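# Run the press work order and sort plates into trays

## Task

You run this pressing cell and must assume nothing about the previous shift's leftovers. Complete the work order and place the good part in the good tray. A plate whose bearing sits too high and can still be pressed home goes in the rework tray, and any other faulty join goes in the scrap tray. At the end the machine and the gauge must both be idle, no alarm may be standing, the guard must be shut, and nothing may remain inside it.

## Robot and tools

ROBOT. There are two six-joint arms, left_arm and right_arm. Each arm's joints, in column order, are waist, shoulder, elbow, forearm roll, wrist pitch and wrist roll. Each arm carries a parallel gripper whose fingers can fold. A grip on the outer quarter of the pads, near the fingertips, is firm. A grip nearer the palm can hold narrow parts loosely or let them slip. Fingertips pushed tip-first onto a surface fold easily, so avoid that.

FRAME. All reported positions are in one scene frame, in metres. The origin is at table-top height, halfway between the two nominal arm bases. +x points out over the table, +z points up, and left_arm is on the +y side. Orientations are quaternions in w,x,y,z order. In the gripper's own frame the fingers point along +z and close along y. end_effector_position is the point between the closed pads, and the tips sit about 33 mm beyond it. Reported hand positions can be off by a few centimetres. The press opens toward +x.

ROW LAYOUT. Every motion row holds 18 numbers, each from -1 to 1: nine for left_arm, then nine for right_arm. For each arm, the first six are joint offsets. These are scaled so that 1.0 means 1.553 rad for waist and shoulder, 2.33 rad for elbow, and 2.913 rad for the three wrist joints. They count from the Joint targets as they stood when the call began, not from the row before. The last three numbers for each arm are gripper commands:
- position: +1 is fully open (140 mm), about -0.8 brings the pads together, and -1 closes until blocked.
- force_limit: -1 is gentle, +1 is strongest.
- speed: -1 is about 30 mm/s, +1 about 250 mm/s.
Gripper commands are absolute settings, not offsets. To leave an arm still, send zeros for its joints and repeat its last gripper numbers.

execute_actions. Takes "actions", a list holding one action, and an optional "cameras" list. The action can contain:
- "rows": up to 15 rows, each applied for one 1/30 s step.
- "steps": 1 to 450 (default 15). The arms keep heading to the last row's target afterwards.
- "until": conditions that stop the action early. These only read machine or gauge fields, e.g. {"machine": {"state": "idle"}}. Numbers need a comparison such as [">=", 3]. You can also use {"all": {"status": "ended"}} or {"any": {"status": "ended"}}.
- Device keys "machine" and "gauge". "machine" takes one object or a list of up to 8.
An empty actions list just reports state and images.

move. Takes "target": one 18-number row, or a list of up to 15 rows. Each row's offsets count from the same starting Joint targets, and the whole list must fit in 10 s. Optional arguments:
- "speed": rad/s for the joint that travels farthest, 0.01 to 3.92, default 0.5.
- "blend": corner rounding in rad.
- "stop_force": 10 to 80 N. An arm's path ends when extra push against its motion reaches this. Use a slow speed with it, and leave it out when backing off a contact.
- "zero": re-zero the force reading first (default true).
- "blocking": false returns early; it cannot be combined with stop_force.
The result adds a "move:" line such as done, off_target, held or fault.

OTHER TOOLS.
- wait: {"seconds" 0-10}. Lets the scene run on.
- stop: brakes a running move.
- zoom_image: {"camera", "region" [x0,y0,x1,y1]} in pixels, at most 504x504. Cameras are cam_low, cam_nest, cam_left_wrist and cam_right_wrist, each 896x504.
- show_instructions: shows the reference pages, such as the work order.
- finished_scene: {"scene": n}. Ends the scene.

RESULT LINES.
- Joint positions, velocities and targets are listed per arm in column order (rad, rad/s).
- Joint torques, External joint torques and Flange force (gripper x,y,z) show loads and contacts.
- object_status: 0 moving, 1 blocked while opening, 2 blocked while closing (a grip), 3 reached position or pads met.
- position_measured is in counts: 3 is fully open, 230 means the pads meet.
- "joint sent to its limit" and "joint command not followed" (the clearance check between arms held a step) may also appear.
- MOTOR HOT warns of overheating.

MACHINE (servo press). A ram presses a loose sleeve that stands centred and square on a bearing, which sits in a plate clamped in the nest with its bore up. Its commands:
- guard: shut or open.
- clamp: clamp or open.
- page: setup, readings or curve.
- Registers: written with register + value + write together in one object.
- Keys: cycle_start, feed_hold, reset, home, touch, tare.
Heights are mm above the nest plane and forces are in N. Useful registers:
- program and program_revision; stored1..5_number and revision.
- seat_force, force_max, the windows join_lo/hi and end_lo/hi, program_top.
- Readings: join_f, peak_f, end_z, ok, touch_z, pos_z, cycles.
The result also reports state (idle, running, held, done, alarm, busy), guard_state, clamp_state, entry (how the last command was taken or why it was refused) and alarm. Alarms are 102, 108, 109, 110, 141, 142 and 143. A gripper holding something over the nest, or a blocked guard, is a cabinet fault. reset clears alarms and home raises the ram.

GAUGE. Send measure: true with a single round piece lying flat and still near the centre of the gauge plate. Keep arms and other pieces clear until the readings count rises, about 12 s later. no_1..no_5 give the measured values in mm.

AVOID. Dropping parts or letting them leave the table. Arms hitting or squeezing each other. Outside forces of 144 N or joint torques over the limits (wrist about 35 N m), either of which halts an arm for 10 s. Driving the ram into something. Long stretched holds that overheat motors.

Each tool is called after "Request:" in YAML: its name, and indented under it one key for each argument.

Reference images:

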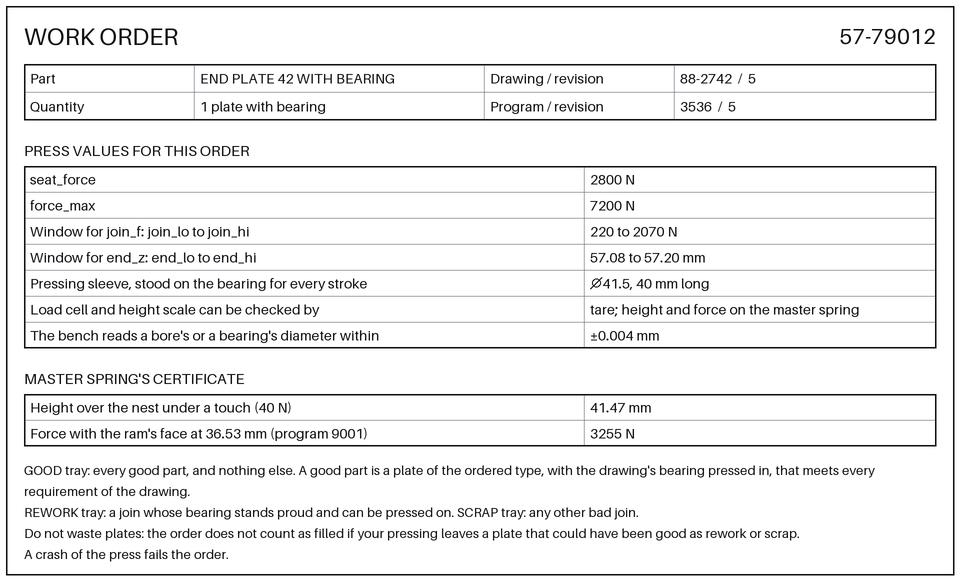

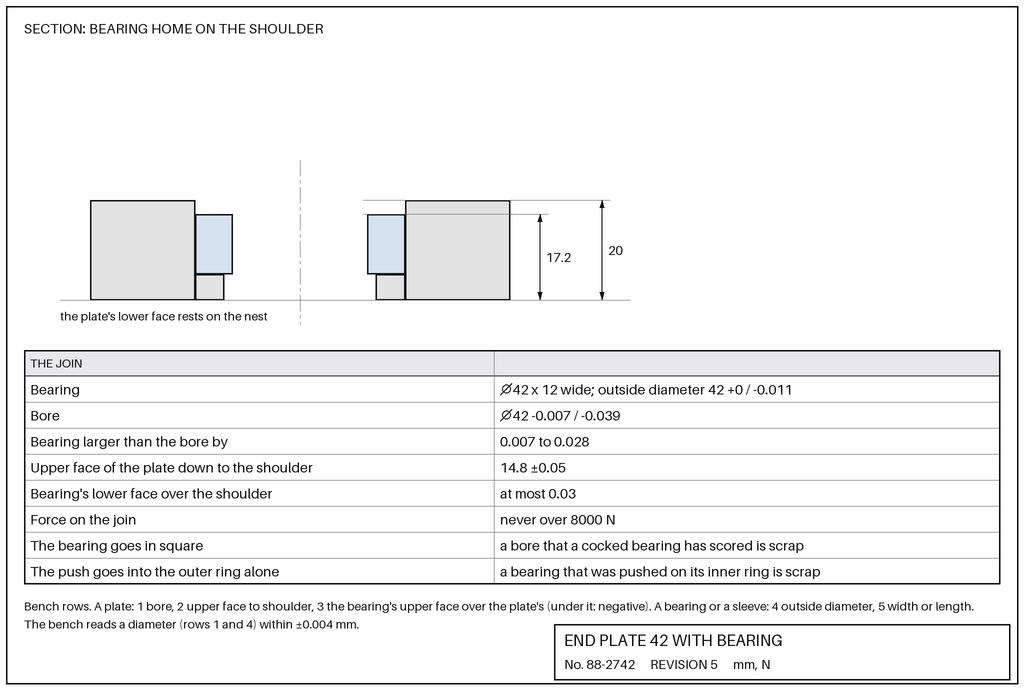

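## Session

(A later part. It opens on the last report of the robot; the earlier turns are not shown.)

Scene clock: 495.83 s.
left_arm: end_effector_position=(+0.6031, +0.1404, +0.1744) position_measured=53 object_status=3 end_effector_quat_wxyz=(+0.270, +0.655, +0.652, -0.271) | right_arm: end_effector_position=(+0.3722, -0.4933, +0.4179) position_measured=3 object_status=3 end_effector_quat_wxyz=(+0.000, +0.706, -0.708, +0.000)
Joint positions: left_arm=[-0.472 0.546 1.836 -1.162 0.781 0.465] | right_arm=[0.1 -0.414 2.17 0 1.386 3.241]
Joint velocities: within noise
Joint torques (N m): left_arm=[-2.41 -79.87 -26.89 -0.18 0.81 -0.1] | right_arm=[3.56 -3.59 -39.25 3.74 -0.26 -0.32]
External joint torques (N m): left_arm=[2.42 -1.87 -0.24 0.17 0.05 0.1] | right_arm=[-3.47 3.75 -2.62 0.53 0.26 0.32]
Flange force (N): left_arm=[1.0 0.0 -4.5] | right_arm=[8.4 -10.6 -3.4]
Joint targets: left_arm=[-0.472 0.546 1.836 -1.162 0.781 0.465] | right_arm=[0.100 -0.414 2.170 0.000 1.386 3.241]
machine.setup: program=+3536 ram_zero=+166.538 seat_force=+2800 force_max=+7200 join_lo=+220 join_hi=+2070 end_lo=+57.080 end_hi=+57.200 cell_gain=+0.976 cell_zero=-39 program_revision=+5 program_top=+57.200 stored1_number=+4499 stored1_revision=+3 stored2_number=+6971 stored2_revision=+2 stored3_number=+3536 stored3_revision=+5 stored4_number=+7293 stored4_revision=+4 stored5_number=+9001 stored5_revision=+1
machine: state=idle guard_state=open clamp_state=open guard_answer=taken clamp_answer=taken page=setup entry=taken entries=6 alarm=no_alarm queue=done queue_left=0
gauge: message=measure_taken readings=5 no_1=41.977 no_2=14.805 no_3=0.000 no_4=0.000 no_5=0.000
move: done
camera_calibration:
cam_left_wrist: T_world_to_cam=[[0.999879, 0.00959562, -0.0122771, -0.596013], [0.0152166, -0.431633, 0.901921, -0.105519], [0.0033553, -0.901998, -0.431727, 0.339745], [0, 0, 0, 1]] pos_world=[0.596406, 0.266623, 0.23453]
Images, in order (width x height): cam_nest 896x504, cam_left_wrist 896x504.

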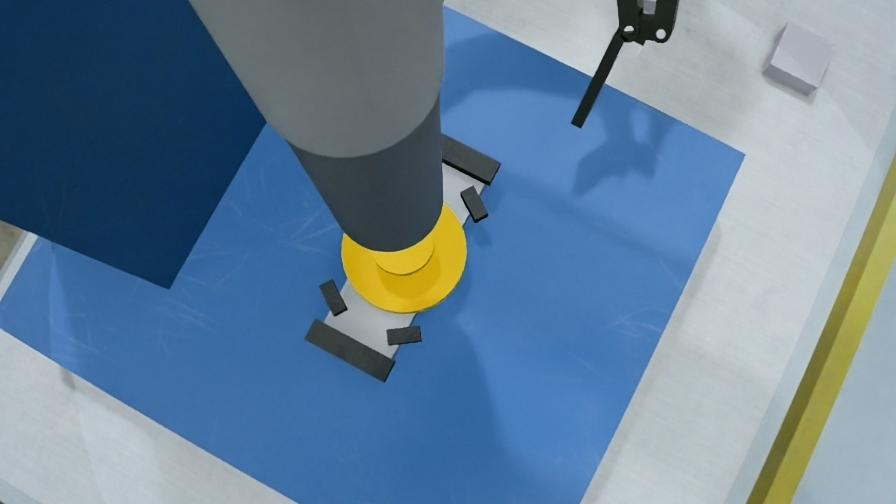

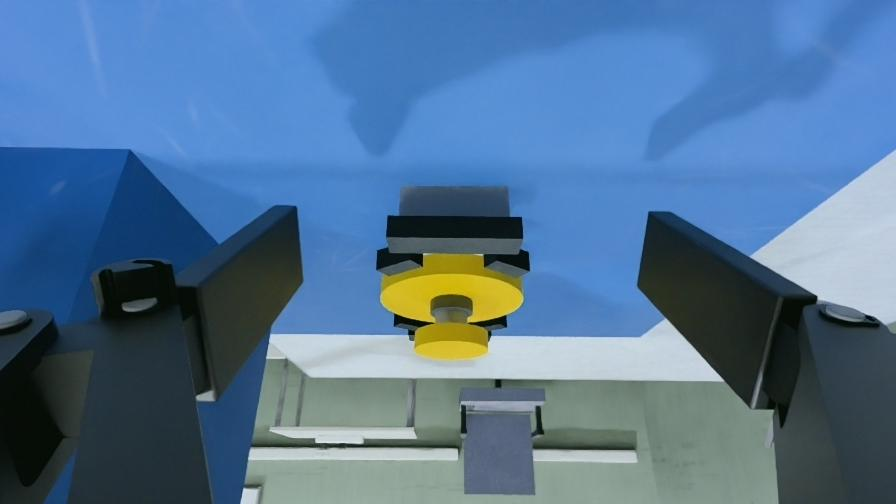

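Request:
execute_actions:
  actions: []

Scene clock: 517.50 s.
left_arm: end_effector_position=(+0.6032, +0.1405, +0.1743) position_measured=53 object_status=3 end_effector_quat_wxyz=(+0.270, +0.655, +0.652, -0.271) | right_arm: end_effector_position=(+0.3722, -0.4933, +0.4179) position_measured=3 object_status=3 end_effector_quat_wxyz=(+0.000, +0.706, -0.708, +0.000)
Joint positions: left_arm=[-0.472 0.546 1.836 -1.162 0.781 0.465] | right_arm=[0.1 -0.414 2.17 0 1.386 3.241]
Joint velocities: within noise
Joint torques (N m): left_arm=[-1.75 -79.74 -26.91 -0.17 0.84 -0.11] | right_arm=[3.3 -3.52 -39.44 3.73 -0.27 -0.26]
External joint torques (N m): left_arm=[1.89 -2.25 -0.26 0.16 0.02 0.12] | right_arm=[-3.26 3.98 -2.27 0.51 0.27 0.26]
Flange force (N): left_arm=[0.4 -0.7 -4.4] | right_arm=[7.9 -10.6 -2.8]
Joint targets: left_arm=[-0.472 0.546 1.836 -1.162 0.781 0.465] | right_arm=[0.100 -0.414 2.170 0.000 1.386 3.241]
Tool commands: left_gripper/position=+0.6 left_gripper/force_limit=+0.0 left_gripper/speed=-1.0 right_gripper/position=+1.0 right_gripper/force_limit=+1.0 right_gripper/speed=+1.0
machine.setup: program=+3536 ram_zero=+166.538 seat_force=+2800 force_max=+7200 join_lo=+220 join_hi=+2070 end_lo=+57.080 end_hi=+57.200 cell_gain=+0.976 cell_zero=-39 program_revision=+5 program_top=+57.200 stored1_number=+4499 stored1_revision=+3 stored2_number=+6971 stored2_revision=+2 stored3_number=+3536 stored3_revision=+5 stored4_number=+7293 stored4_revision=+4 stored5_number=+9001 stored5_revision=+1
machine: state=idle guard_state=open clamp_state=open guard_answer=taken clamp_answer=taken page=setup entry=taken entries=6 alarm=no_alarm queue=done queue_left=0
gauge: message=measure_taken readings=5 no_1=41.977 no_2=14.805 no_3=0.000 no_4=0.000 no_5=0.000
camera_calibration:
cam_left_wrist: T_world_to_cam=[[0.999877, 0.00972901, -0.0123239, -0.596037], [0.0153164, -0.431631, 0.90192, -0.105579], [0.00345539, -0.901998, -0.431727, 0.339686], [0, 0, 0, 1]] pos_world=[0.596407, 0.266623, 0.23453]
cam_right_wrist: T_world_to_cam=[[-0.999959, 0.00179365, -0.00891631, 0.385903], [-0.0013951, 0.938508, 0.345255, 0.319195], [0.0089873, 0.345253, -0.938467, 0.70618], [0, 0, 0, 1]] pos_world=[0.379986, -0.54407, 0.555963]

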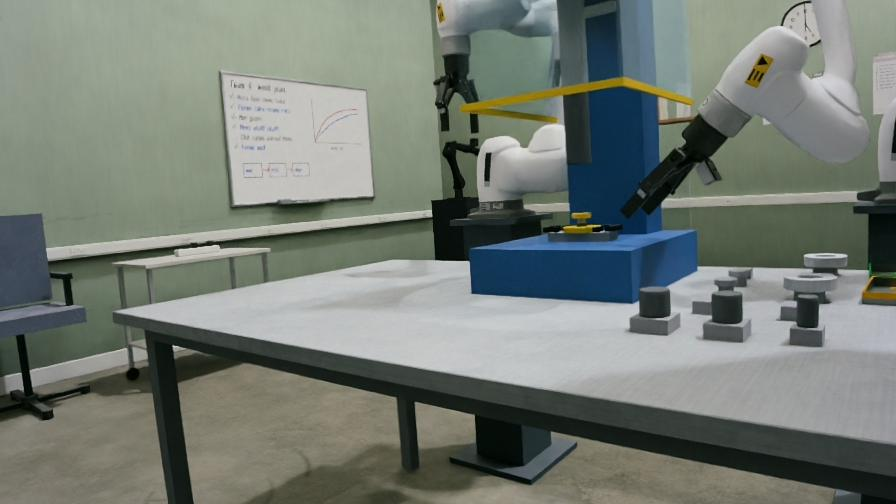

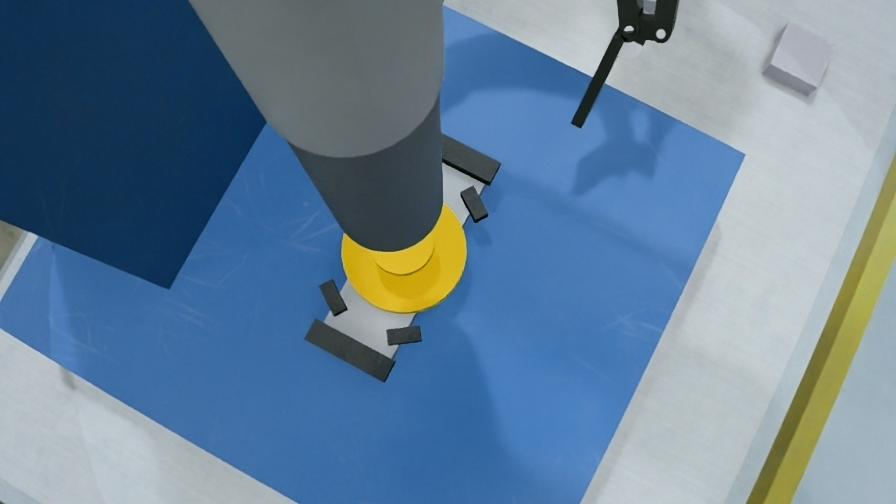

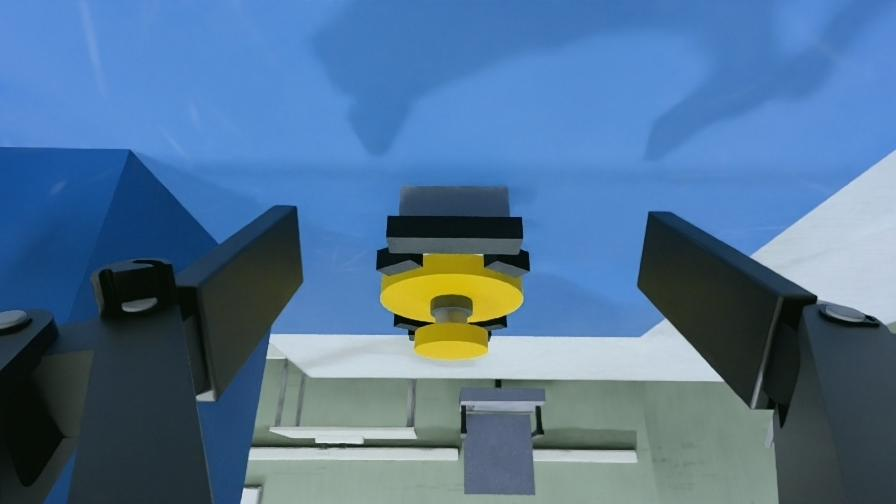

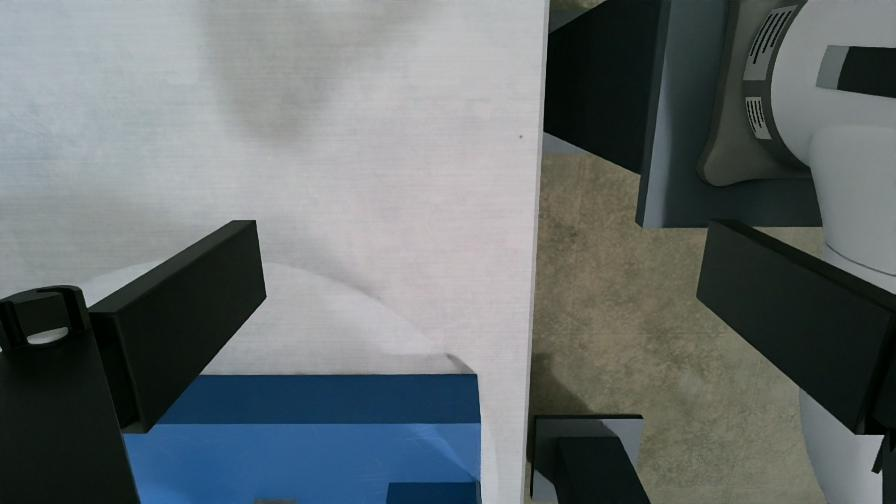

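Request:
move:
  target: [0.0382,0.0445,0.0263,-0.1198,0.0574,0.1235,0.6,0,-1,0,0,0,0,0,0,1,1,1]
  cameras: ["cam_low","cam_left_wrist"]

Scene clock: 535.97 s.
left_arm: end_effector_position=(+0.5985, +0.1341, +0.1733) position_measured=53 object_status=3 end_effector_quat_wxyz=(+0.353, +0.613, +0.612, -0.354) | right_arm: end_effector_position=(+0.3722, -0.4933, +0.4179) position_measured=3 object_status=3 end_effector_quat_wxyz=(+0.000, +0.706, -0.708, +0.000)
Joint positions: left_arm=[-0.412 0.616 1.897 -1.511 0.948 0.825] | right_arm=[0.1 -0.414 2.17 0 1.386 3.241]
Joint velocities: within noise
Joint torques (N m): left_arm=[-2.45 -80.87 -22.29 -1.38 1.79 -0.05] | right_arm=[3.04 -3.47 -39.44 3.75 -0.29 -0.26]
External joint torques (N m): left_arm=[2.45 -2.24 -0.02 0.23 -0.04 0.05] | right_arm=[-2.91 3.2 -2.35 0.51 0.31 0.26]
Flange force (N): left_arm=[-0.7 -0.7 -5.3] | right_arm=[7.0 -9.1 -3.3]
Joint targets: left_arm=[-0.412 0.616 1.897 -1.511 0.948 0.825] | right_arm=[0.100 -0.414 2.170 0.000 1.386 3.241]
machine.setup: program=+3536 ram_zero=+166.538 seat_force=+2800 force_max=+7200 join_lo=+220 join_hi=+2070 end_lo=+57.080 end_hi=+57.200 cell_gain=+0.976 cell_zero=-39 program_revision=+5 program_top=+57.200 stored1_number=+4499 stored1_revision=+3 stored2_number=+6971 stored2_revision=+2 stored3_number=+3536 stored3_revision=+5 stored4_number=+7293 stored4_revision=+4 stored5_number=+9001 stored5_revision=+1
machine: state=idle guard_state=open clamp_state=open guard_answer=taken clamp_answer=taken page=setup entry=taken entries=6 alarm=no_alarm queue=done queue_left=0
gauge: message=measure_taken readings=5 no_1=41.977 no_2=14.805 no_3=0.000 no_4=0.000 no_5=0.000
move: done
camera_calibration:
cam_left_wrist: T_world_to_cam=[[0.999826, 0.0079691, -0.0168409, -0.590237], [0.0180135, -0.18264, 0.983015, -0.156421], [0.00475791, -0.983148, -0.182752, 0.300511], [0, 0, 0, 1]] pos_world=[0.591522, 0.271582, 0.198743]
Images, in order (width x height): cam_low 896x504, cam_left_wrist 896x504.

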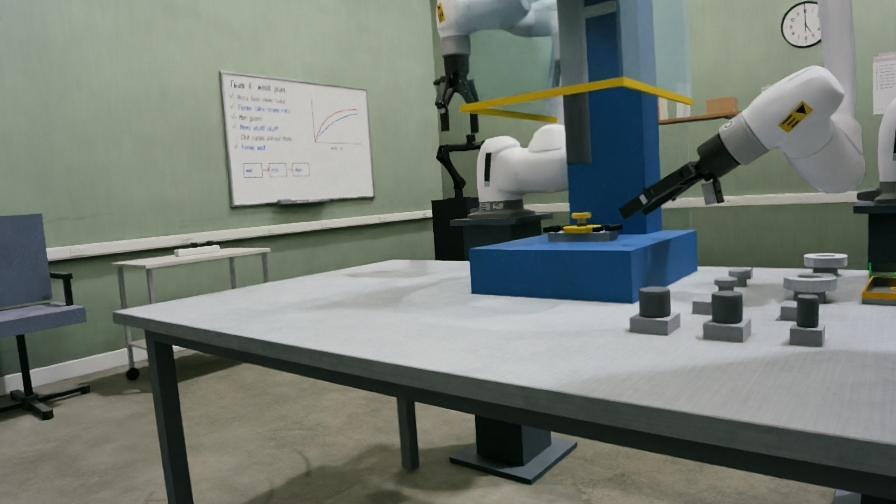

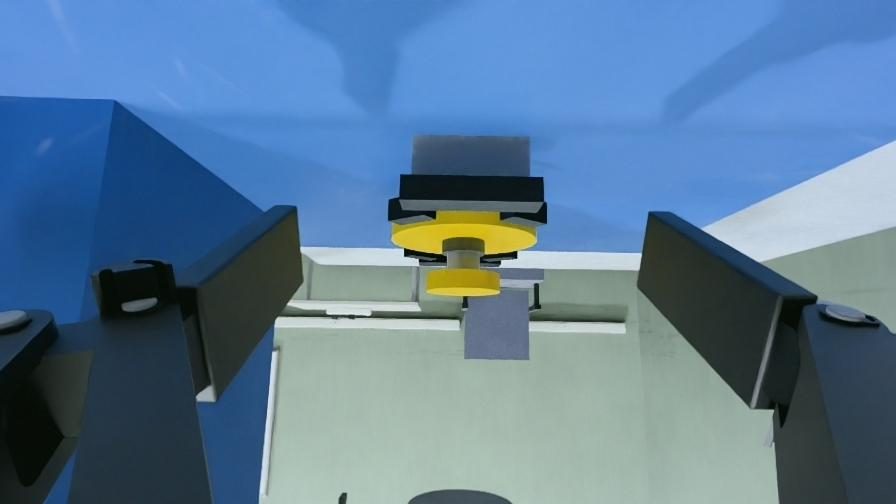

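Request:
move:
  target: [-0.0748,0.0232,-0.0323,-0.0207,-0.0241,-0.0176,0.3,0,-1,0,0,0,0,0,0,1,1,1]
  speed: 0.2
  cameras: ["cam_low","cam_nest","cam_left_wrist"]

Scene clock: 541.93 s.
left_arm: end_effector_position=(+0.6013, +0.0435, +0.1730) position_measured=91 object_status=0 end_effector_quat_wxyz=(+0.353, +0.613, +0.612, -0.354) | right_arm: end_effector_position=(+0.3722, -0.4933, +0.4179) position_measured=3 object_status=3 end_effector_quat_wxyz=(+0.000, +0.706, -0.708, +0.000)
Joint positions: left_arm=[-0.529 0.652 1.822 -1.572 0.878 0.773] | right_arm=[0.1 -0.414 2.17 0 1.386 3.241]
Joint velocities: within noise
Joint torques (N m): left_arm=[-2.45 -86.23 -23.88 -1.46 1.6 -0.16] | right_arm=[3.29 -3.33 -39.35 3.76 -0.3 -0.34]
External joint torques (N m): left_arm=[2.5 -1.47 -0.07 0.15 0.07 0.16] | right_arm=[-3.32 4.01 -2.21 0.46 0.3 0.34]
Flange force (N): left_arm=[0.4 0.4 -4.3] | right_arm=[7.8 -10.6 -2.8]
Joint targets: left_arm=[-0.529 0.652 1.822 -1.572 0.878 0.773] | right_arm=[0.100 -0.414 2.170 0.000 1.386 3.241]
machine.setup: program=+3536 ram_zero=+166.538 seat_force=+2800 force_max=+7200 join_lo=+220 join_hi=+2070 end_lo=+57.080 end_hi=+57.200 cell_gain=+0.976 cell_zero=-39 program_revision=+5 program_top=+57.200 stored1_number=+4499 stored1_revision=+3 stored2_number=+6971 stored2_revision=+2 stored3_number=+3536 stored3_revision=+5 stored4_number=+7293 stored4_revision=+4 stored5_number=+9001 stored5_revision=+1
machine: state=idle guard_state=open clamp_state=open guard_answer=taken clamp_answer=taken page=setup entry=taken entries=6 alarm=no_alarm queue=done queue_left=0
gauge: message=measure_taken readings=5 no_1=41.977 no_2=14.805 no_3=0.000 no_4=0.000 no_5=0.000
move: done
camera_calibration:
cam_left_wrist: T_world_to_cam=[[0.999847, 0.00786684, -0.015634, -0.592646], [0.0168142, -0.183861, 0.982808, -0.171847], [0.0048571, -0.982921, -0.183965, 0.211523], [0, 0, 0, 1]] pos_world=[0.594417, 0.180977, 0.19854]
Images, in order (width x height): cam_low 896x504, cam_nest 896x504, cam_left_wrist 896x504.

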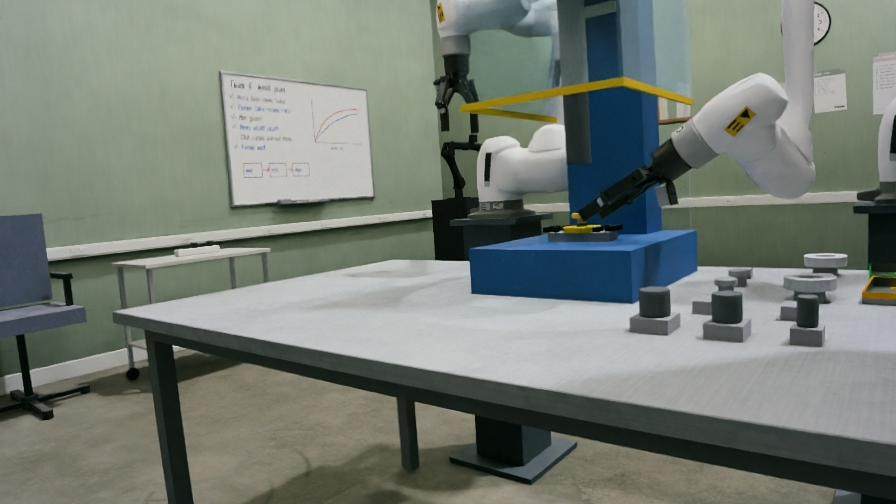

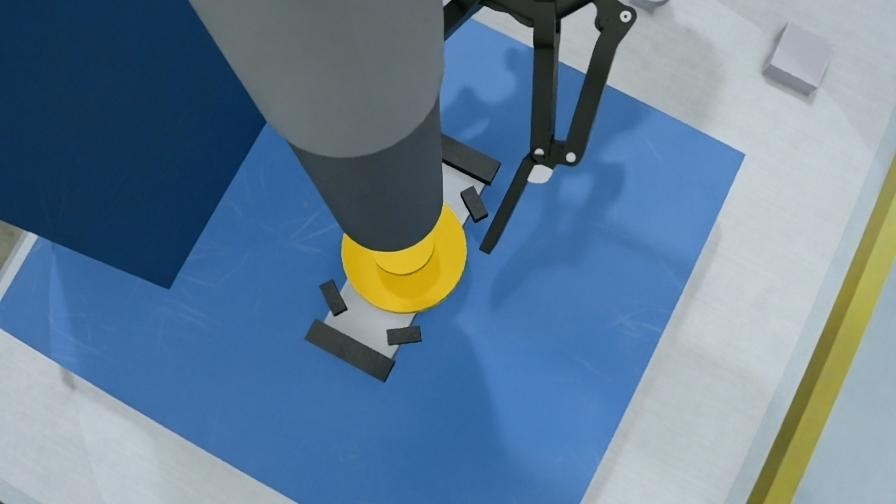

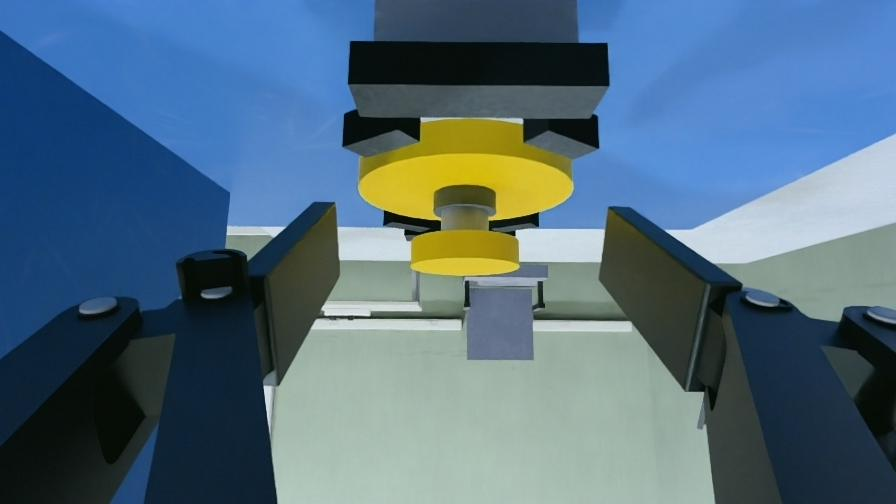

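Request:
move:
  target: [-0.0320,0.0099,-0.0138,-0.0088,-0.0103,-0.0075,0.3,0,-1,0,0,0,0,0,0,1,1,1]
  speed: 0.1
  cameras: ["cam_low","cam_nest","cam_left_wrist"]

Request:
zoom_image:
  camera: "cam_low"
  region: [530, 170, 690, 260]

Scene clock: 545.13 s.
left_arm: end_effector_position=(+0.5982, +0.0036, +0.1734) position_measured=91 object_status=3 end_effector_quat_wxyz=(+0.353, +0.613, +0.612, -0.354) | right_arm: end_effector_position=(+0.3722, -0.4933, +0.4179) position_measured=3 object_status=3 end_effector_quat_wxyz=(+0.000, +0.706, -0.708, +0.000)
Joint positions: left_arm=[-0.578 0.667 1.79 -1.597 0.848 0.751] | right_arm=[0.1 -0.414 2.17 0 1.386 3.241]
Joint velocities: within noise
Joint torques (N m): left_arm=[-2.46 -88.24 -24.68 -1.55 1.61 -0.11] | right_arm=[3.55 -3.47 -39.36 3.77 -0.33 -0.25]
External joint torques (N m): left_arm=[2.78 -1.22 0.06 0.19 0.01 0.11] | right_arm=[-3.45 3.39 -2.39 0.48 0.34 0.25]
Flange force (N): left_arm=[0.7 0.8 -4.3] | right_arm=[8.8 -9.6 -3.3]
Joint targets: left_arm=[-0.578 0.667 1.790 -1.597 0.848 0.751] | right_arm=[0.100 -0.414 2.170 0.000 1.386 3.241]
machine.setup: program=+3536 ram_zero=+166.538 seat_force=+2800 force_max=+7200 join_lo=+220 join_hi=+2070 end_lo=+57.080 end_hi=+57.200 cell_gain=+0.976 cell_zero=-39 program_revision=+5 program_top=+57.200 stored1_number=+4499 stored1_revision=+3 stored2_number=+6971 stored2_revision=+2 stored3_number=+3536 stored3_revision=+5 stored4_number=+7293 stored4_revision=+4 stored5_number=+9001 stored5_revision=+1
machine: state=idle guard_state=open clamp_state=open guard_answer=taken clamp_answer=taken page=setup entry=taken entries=6 alarm=no_alarm queue=done queue_left=0
gauge: message=measure_taken readings=5 no_1=41.977 no_2=14.805 no_3=0.000 no_4=0.000 no_5=0.000
move: done
camera_calibration:
cam_left_wrist: T_world_to_cam=[[0.99983, 0.00792939, -0.0166465, -0.58903], [0.0178141, -0.182448, 0.983054, -0.180188], [0.00475789, -0.983183, -0.182559, 0.17208], [0, 0, 0, 1]] pos_world=[0.591321, 0.140982, 0.198744]
Images, in order (width x height): cam_low 896x504, cam_nest 896x504, cam_left_wrist 896x504.

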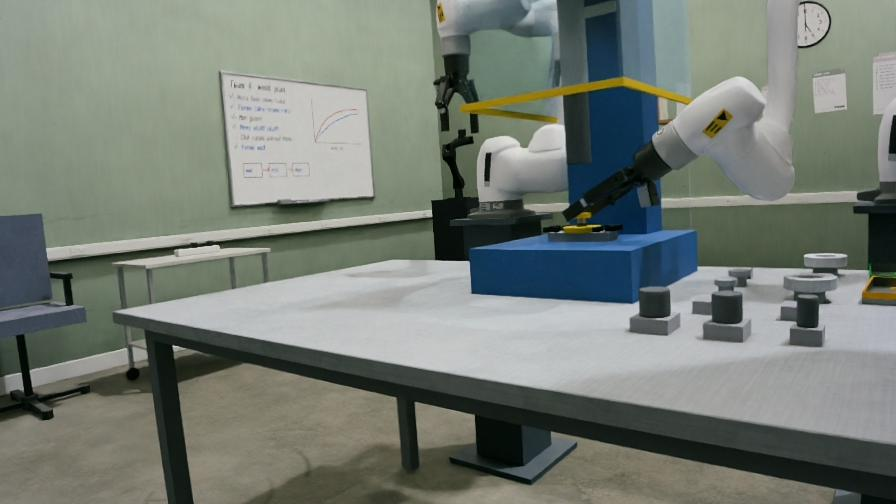

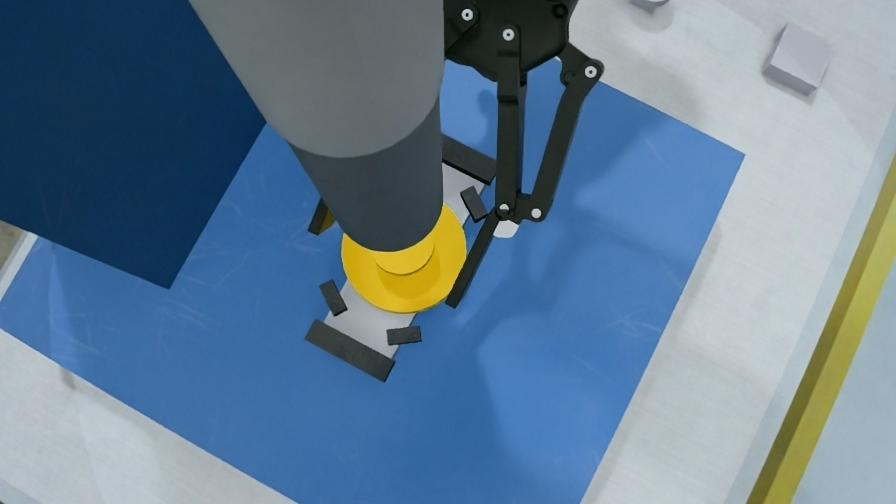

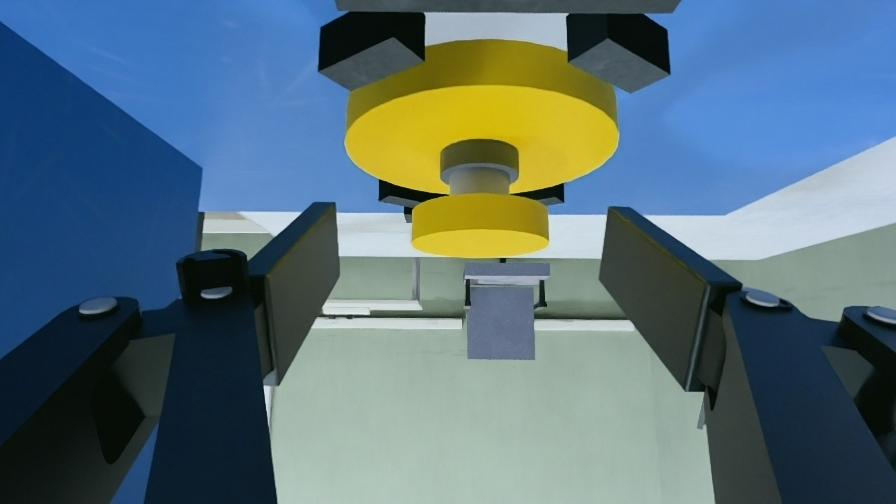

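Scaled by 3.150.

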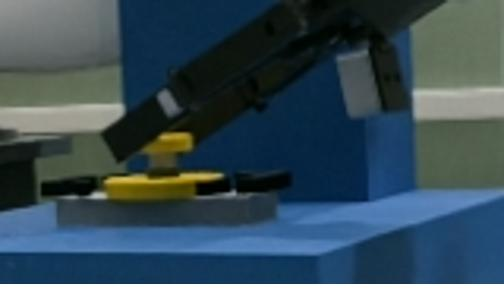

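Request:
move:
  target: [0.0107,-0.0033,0.0046,0.0029,0.0034,0.0025,0.3,0,-1,0,0,0,0,0,0,1,1,1]
  speed: 0.1
  cameras: ["cam_low"]

Request:
execute_actions:
  actions:
    - {"rows":[[0,0,0,0,0,0,-1,-1,-1,0,0,0,0,0,0,1,1,1]],"steps":120}
  cameras: ["cam_low","cam_nest","cam_left_wrist"]

Scene clock: 554.53 s.
left_arm: end_effector_position=(+0.5996, +0.0170, +0.1732) position_measured=91 object_status=3 end_effector_quat_wxyz=(+0.353, +0.613, +0.612, -0.354) | right_arm: end_effector_position=(+0.3722, -0.4933, +0.4179) position_measured=3 object_status=3 end_effector_quat_wxyz=(+0.000, +0.706, -0.708, +0.000)
Joint positions: left_arm=[-0.562 0.662 1.801 -1.589 0.858 0.759] | right_arm=[0.1 -0.414 2.17 0 1.386 3.241]
Joint velocities: within noise
Joint torques (N m): left_arm=[-2.54 -87.15 -24.37 -1.56 1.66 -0.12] | right_arm=[3.38 -3.6 -39.41 3.72 -0.32 -0.31]
External joint torques (N m): left_arm=[2.74 -1.79 0.02 0.21 -0.02 0.12] | right_arm=[-3.44 4.55 -2.26 0.52 0.31 0.31]
Flange force (N): left_arm=[0.1 0.2 -4.9] | right_arm=[8.0 -11.7 -2.7]
Joint targets: left_arm=[-0.562 0.662 1.801 -1.589 0.858 0.759] | right_arm=[0.100 -0.414 2.170 0.000 1.386 3.241]
machine.setup: program=+3536 ram_zero=+166.538 seat_force=+2800 force_max=+7200 join_lo=+220 join_hi=+2070 end_lo=+57.080 end_hi=+57.200 cell_gain=+0.976 cell_zero=-39 program_revision=+5 program_top=+57.200 stored1_number=+4499 stored1_revision=+3 stored2_number=+6971 stored2_revision=+2 stored3_number=+3536 stored3_revision=+5 stored4_number=+7293 stored4_revision=+4 stored5_number=+9001 stored5_revision=+1
machine: state=idle guard_state=open clamp_state=open guard_answer=taken clamp_answer=taken page=setup entry=taken entries=6 alarm=no_alarm queue=done queue_left=0
gauge: message=measure_taken readings=5 no_1=41.977 no_2=14.805 no_3=0.000 no_4=0.000 no_5=0.000
move: done
Images, in order (width x height): cam_low 896x504.

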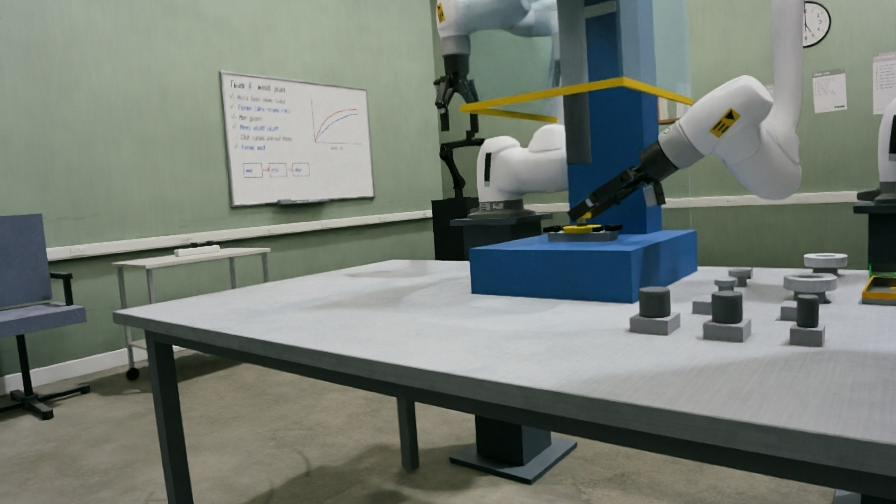

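Scene clock: 558.73 s.
left_arm: end_effector_position=(+0.5996, +0.0170, +0.1732) position_measured=168 object_status=2 end_effector_quat_wxyz=(+0.353, +0.613, +0.612, -0.354) | right_arm: end_effector_position=(+0.3722, -0.4933, +0.4179) position_measured=3 object_status=3 end_effector_quat_wxyz=(+0.000, +0.706, -0.708, +0.000)
Joint positions: left_arm=[-0.562 0.662 1.801 -1.589 0.858 0.759] | right_arm=[0.1 -0.414 2.17 0 1.386 3.241]
Joint velocities: within noise
Joint torques (N m): left_arm=[-4.89 -85.15 -23.65 -1.24 1.92 -0.06] | right_arm=[3.16 -3.39 -39.22 3.73 -0.33 -0.33]
External joint torques (N m): left_arm=[5.28 -3.87 -0.79 -0.11 -0.28 0.06] | right_arm=[-3.24 3.83 -2.56 0.52 0.32 0.33]
Flange force (N): left_arm=[-0.7 1.1 -8.6] | right_arm=[7.6 -10.6 -3.4]
Joint targets: left_arm=[-0.562 0.662 1.801 -1.589 0.858 0.759] | right_arm=[0.100 -0.414 2.170 0.000 1.386 3.241]
machine.setup: program=+3536 ram_zero=+166.538 seat_force=+2800 force_max=+7200 join_lo=+220 join_hi=+2070 end_lo=+57.080 end_hi=+57.200 cell_gain=+0.976 cell_zero=-39 program_revision=+5 program_top=+57.200 stored1_number=+4499 stored1_revision=+3 stored2_number=+6971 stored2_revision=+2 stored3_number=+3536 stored3_revision=+5 stored4_number=+7293 stored4_revision=+4 stored5_number=+9001 stored5_revision=+1
machine: state=idle guard_state=open clamp_state=open guard_answer=taken clamp_answer=taken page=setup entry=taken entries=6 alarm=no_alarm queue=done queue_left=0
gauge: message=measure_taken readings=5 no_1=41.977 no_2=14.805 no_3=0.000 no_4=0.000 no_5=0.000
camera_calibration:
cam_left_wrist: T_world_to_cam=[[0.999836, 0.00816079, -0.0161939, -0.590567], [0.0174145, -0.183044, 0.98295, -0.177299], [0.00505744, -0.983071, -0.183156, 0.18525], [0, 0, 0, 1]] pos_world=[0.59262, 0.15448, 0.198642]
Images, in order (width x height): cam_low 896x504, cam_nest 896x504, cam_left_wrist 896x504.

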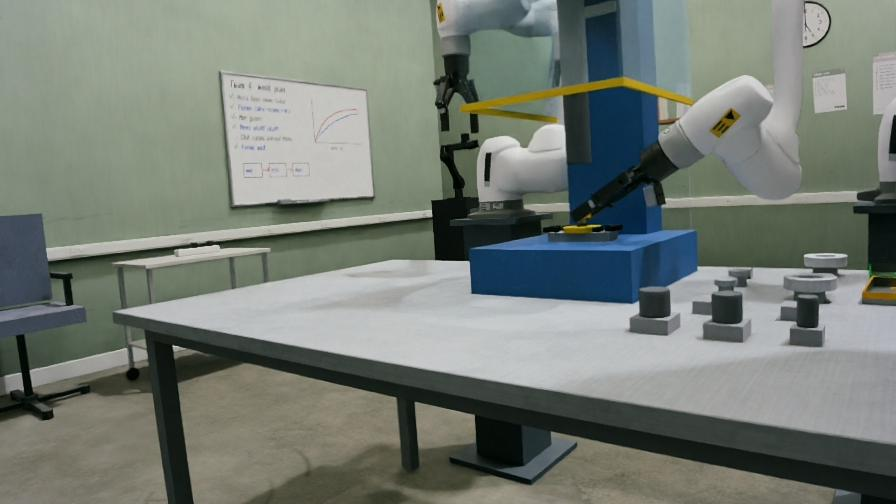

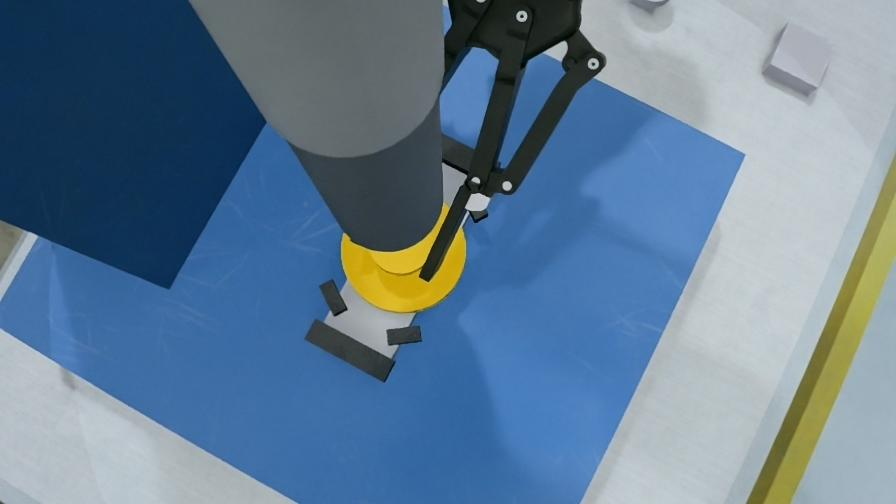

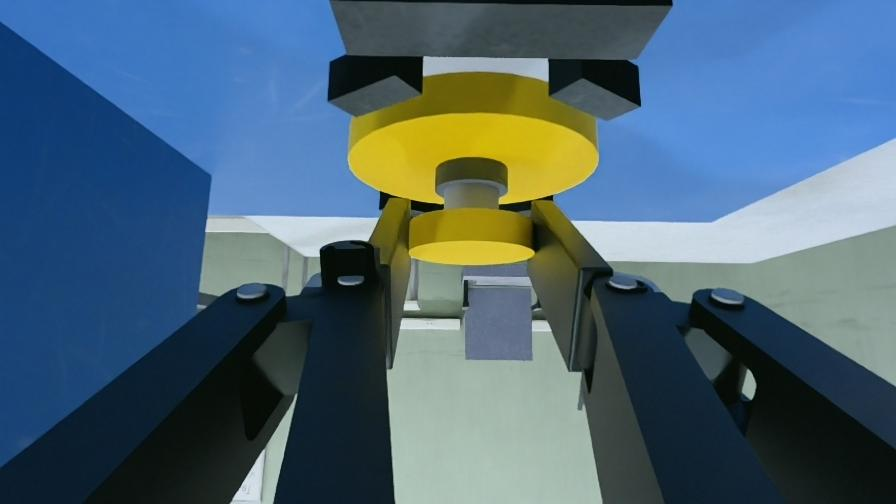

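Request:
move:
  target:
    - [-0.0012,-0.0306,-0.0028,0.0153,0,-0.0239,-0.98,0,-1,0,0,0,0,0,0,1,1,1]
    - [0.1229,-0.0677,0.0454,0.0491,0.0411,0.0034,-0.98,0,-1,0,0,0,0,0,0,1,1,1]
  speed: [0.05,0.2]
  cameras: ["cam_low","cam_left_wrist"]

Scene clock: 577.50 s.
left_arm: end_effector_position=(+0.5990, +0.1642, +0.2104) position_measured=170 object_status=2 end_effector_quat_wxyz=(+0.353, +0.613, +0.611, -0.354) | right_arm: end_effector_position=(+0.3722, -0.4933, +0.4179) position_measured=3 object_status=3 end_effector_quat_wxyz=(+0.000, +0.706, -0.708, +0.000)
Joint positions: left_arm=[-0.371 0.557 1.906 -1.446 0.978 0.769] | right_arm=[0.1 -0.414 2.17 0 1.386 3.241]
Joint velocities: within noise
Joint torques (N m): left_arm=[-1.55 -82.49 -26.36 -2.25 2.92 -0.14] | right_arm=[3.24 -3.96 -39.13 3.72 -0.24 -0.29]
External joint torques (N m): left_arm=[1.64 2.59 2.25 1.15 -1.25 0.15] | right_arm=[-3.28 4.32 -2.78 0.54 0.24 0.29]
Flange force (N): left_arm=[4.3 -0.6 -0.7] | right_arm=[7.5 -11.8 -3.4]
Joint targets: left_arm=[-0.371 0.557 1.906 -1.446 0.978 0.769] | right_arm=[0.100 -0.414 2.170 0.000 1.386 3.241]
machine.setup: program=+3536 ram_zero=+166.538 seat_force=+2800 force_max=+7200 join_lo=+220 join_hi=+2070 end_lo=+57.080 end_hi=+57.200 cell_gain=+0.976 cell_zero=-39 program_revision=+5 program_top=+57.200 stored1_number=+4499 stored1_revision=+3 stored2_number=+6971 stored2_revision=+2 stored3_number=+3536 stored3_revision=+5 stored4_number=+7293 stored4_revision=+4 stored5_number=+9001 stored5_revision=+1
machine: state=idle guard_state=open clamp_state=open guard_answer=taken clamp_answer=taken page=setup entry=taken entries=6 alarm=no_alarm queue=done queue_left=0
gauge: message=measure_taken readings=5 no_1=41.977 no_2=14.805 no_3=0.000 no_4=0.000 no_5=0.000
move: done
camera_calibration:
cam_left_wrist: T_world_to_cam=[[0.99985, 0.00781191, -0.0154465, -0.590643], [0.0166143, -0.182746, 0.98302, -0.186446], [0.00485648, -0.983129, -0.182848, 0.336822], [0, 0, 0, 1]] pos_world=[0.592017, 0.301681, 0.235744]
Images, in order (width x height): cam_low 896x504, cam_left_wrist 896x504.

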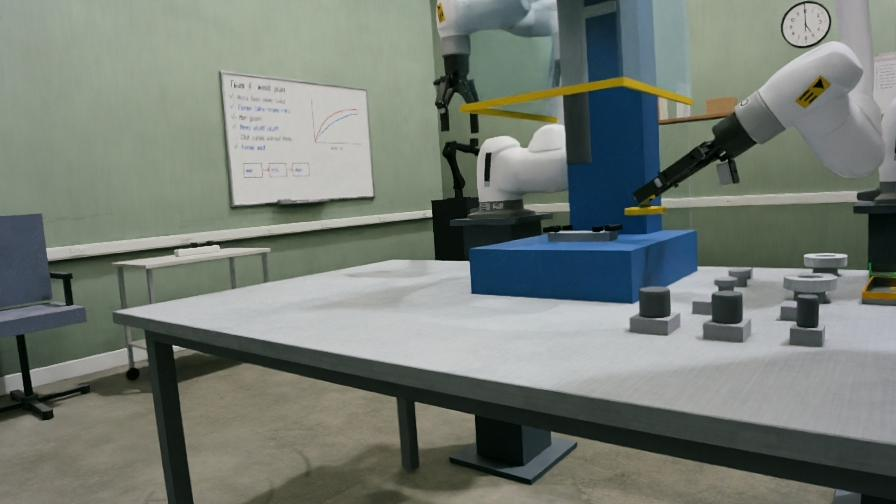

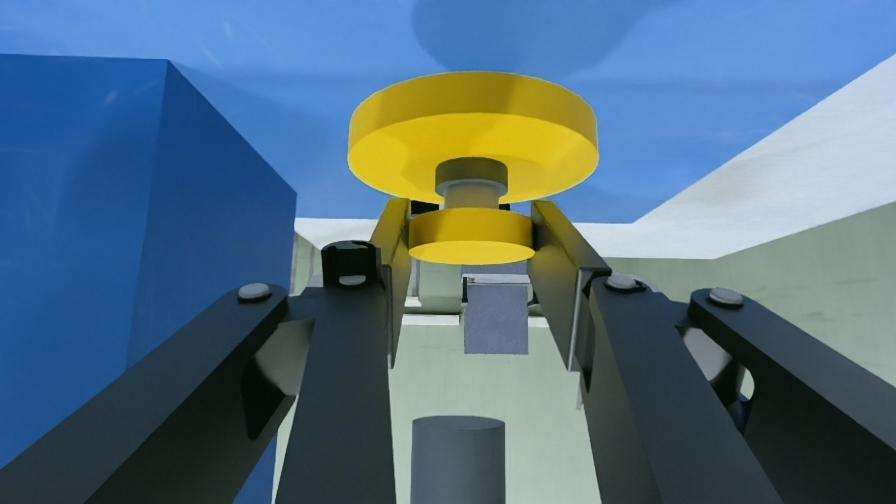

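Request:
move:
  target: [-0.0393,0,0.0681,-0.5821,-0.1545,0.2753,-0.98,0,-1,0,0,0,0,0,0,1,1,1]
  speed: 0.6

Scene clock: 581.87 s.
left_arm: end_effector_position=(+0.7870, +0.3326, +0.1605) position_measured=170 object_status=2 end_effector_quat_wxyz=(+0.491, +0.164, +0.850, -0.095) | right_arm: end_effector_position=(+0.3722, -0.4933, +0.4179) position_measured=3 object_status=3 end_effector_quat_wxyz=(+0.000, +0.706, -0.708, +0.000)
Joint positions: left_arm=[-0.432 0.557 2.065 -3.141 0.528 1.57] | right_arm=[0.1 -0.414 2.17 0 1.386 3.241]
Joint velocities: within noise
Joint torques (N m): left_arm=[-2.27 -82.64 -26.95 -2.42 4.17 -0.1] | right_arm=[3.43 -3.68 -39.26 3.74 -0.28 -0.28]
External joint torques (N m): left_arm=[2.42 3.46 3.48 0.26 -1.77 0.1] | right_arm=[-3.41 4.18 -2.18 0.47 0.29 0.28]
Flange force (N): left_arm=[3.5 4.5 -0.2] | right_arm=[8.3 -10.9 -2.6]
Joint targets: left_arm=[-0.432 0.557 2.065 -3.141 0.528 1.571] | right_arm=[0.100 -0.414 2.170 0.000 1.386 3.241]
machine.setup: program=+3536 ram_zero=+166.538 seat_force=+2800 force_max=+7200 join_lo=+220 join_hi=+2070 end_lo=+57.080 end_hi=+57.200 cell_gain=+0.976 cell_zero=-39 program_revision=+5 program_top=+57.200 stored1_number=+4499 stored1_revision=+3 stored2_number=+6971 stored2_revision=+2 stored3_number=+3536 stored3_revision=+5 stored4_number=+7293 stored4_revision=+4 stored5_number=+9001 stored5_revision=+1
machine: state=idle guard_state=open clamp_state=open guard_answer=taken clamp_answer=taken page=setup entry=taken entries=6 alarm=no_alarm queue=done queue_left=0
gauge: message=measure_taken readings=5 no_1=41.977 no_2=14.805 no_3=0.000 no_4=0.000 no_5=0.000
move: done
camera_calibration:
cam_left_wrist: T_world_to_cam=[[0.362174, 0.931978, -0.015725, -0.586208], [0.175685, -0.0516853, 0.983089, -0.278588], [0.915404, -0.358812, -0.182453, -0.431963], [0, 0, 0, 1]] pos_world=[0.656673, 0.37694, 0.185845]
cam_right_wrist: T_world_to_cam=[[-0.999959, 0.00179365, -0.00891631, 0.385903], [-0.0013951, 0.938508, 0.345255, 0.319195], [0.0089873, 0.345253, -0.938467, 0.70618], [0, 0, 0, 1]] pos_world=[0.379986, -0.54407, 0.555963]

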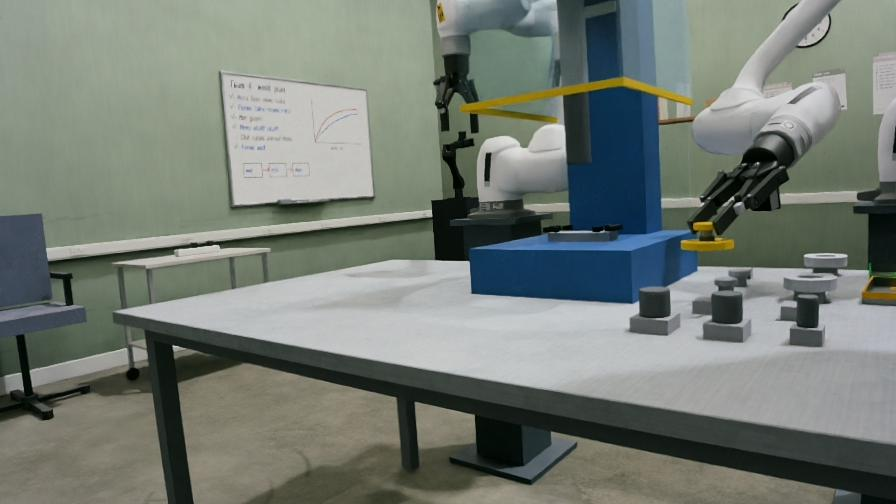

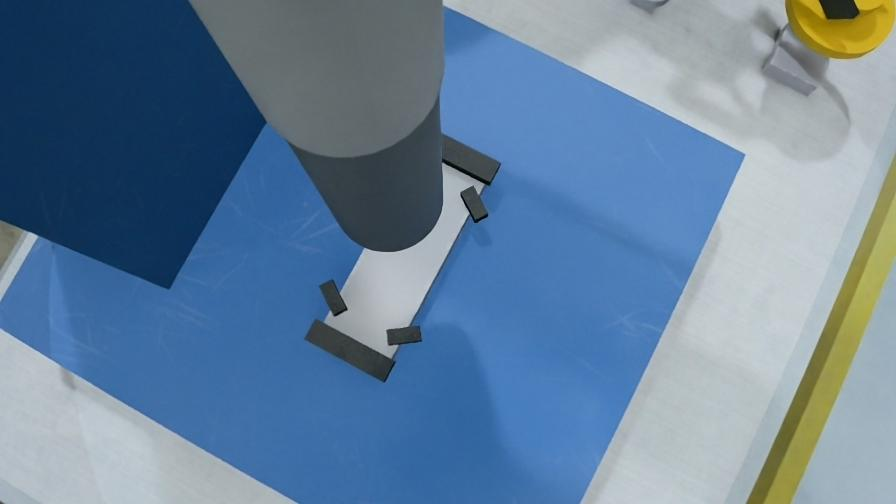

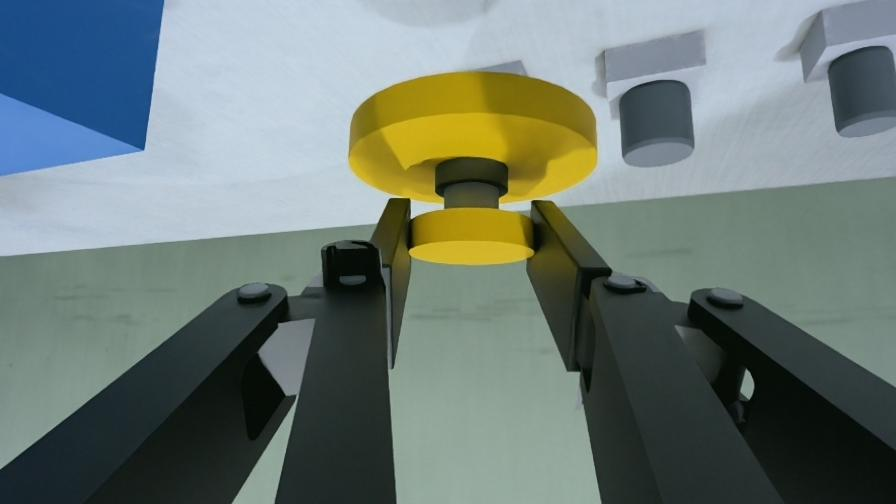

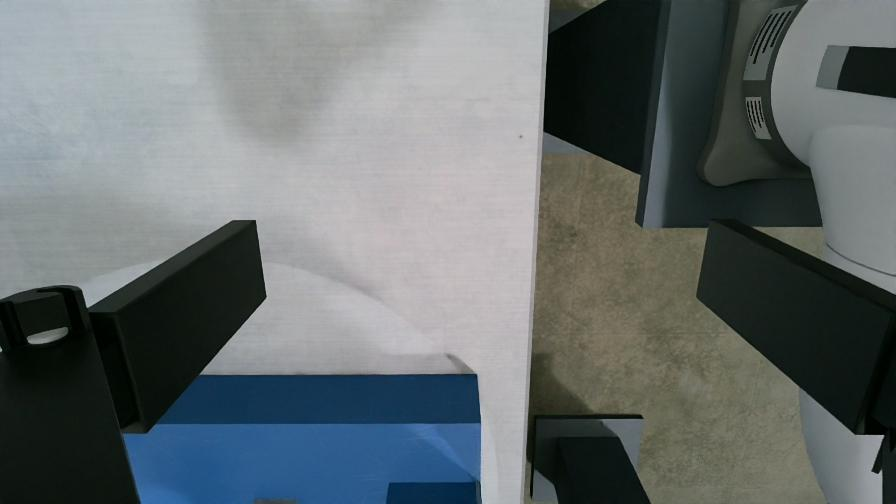

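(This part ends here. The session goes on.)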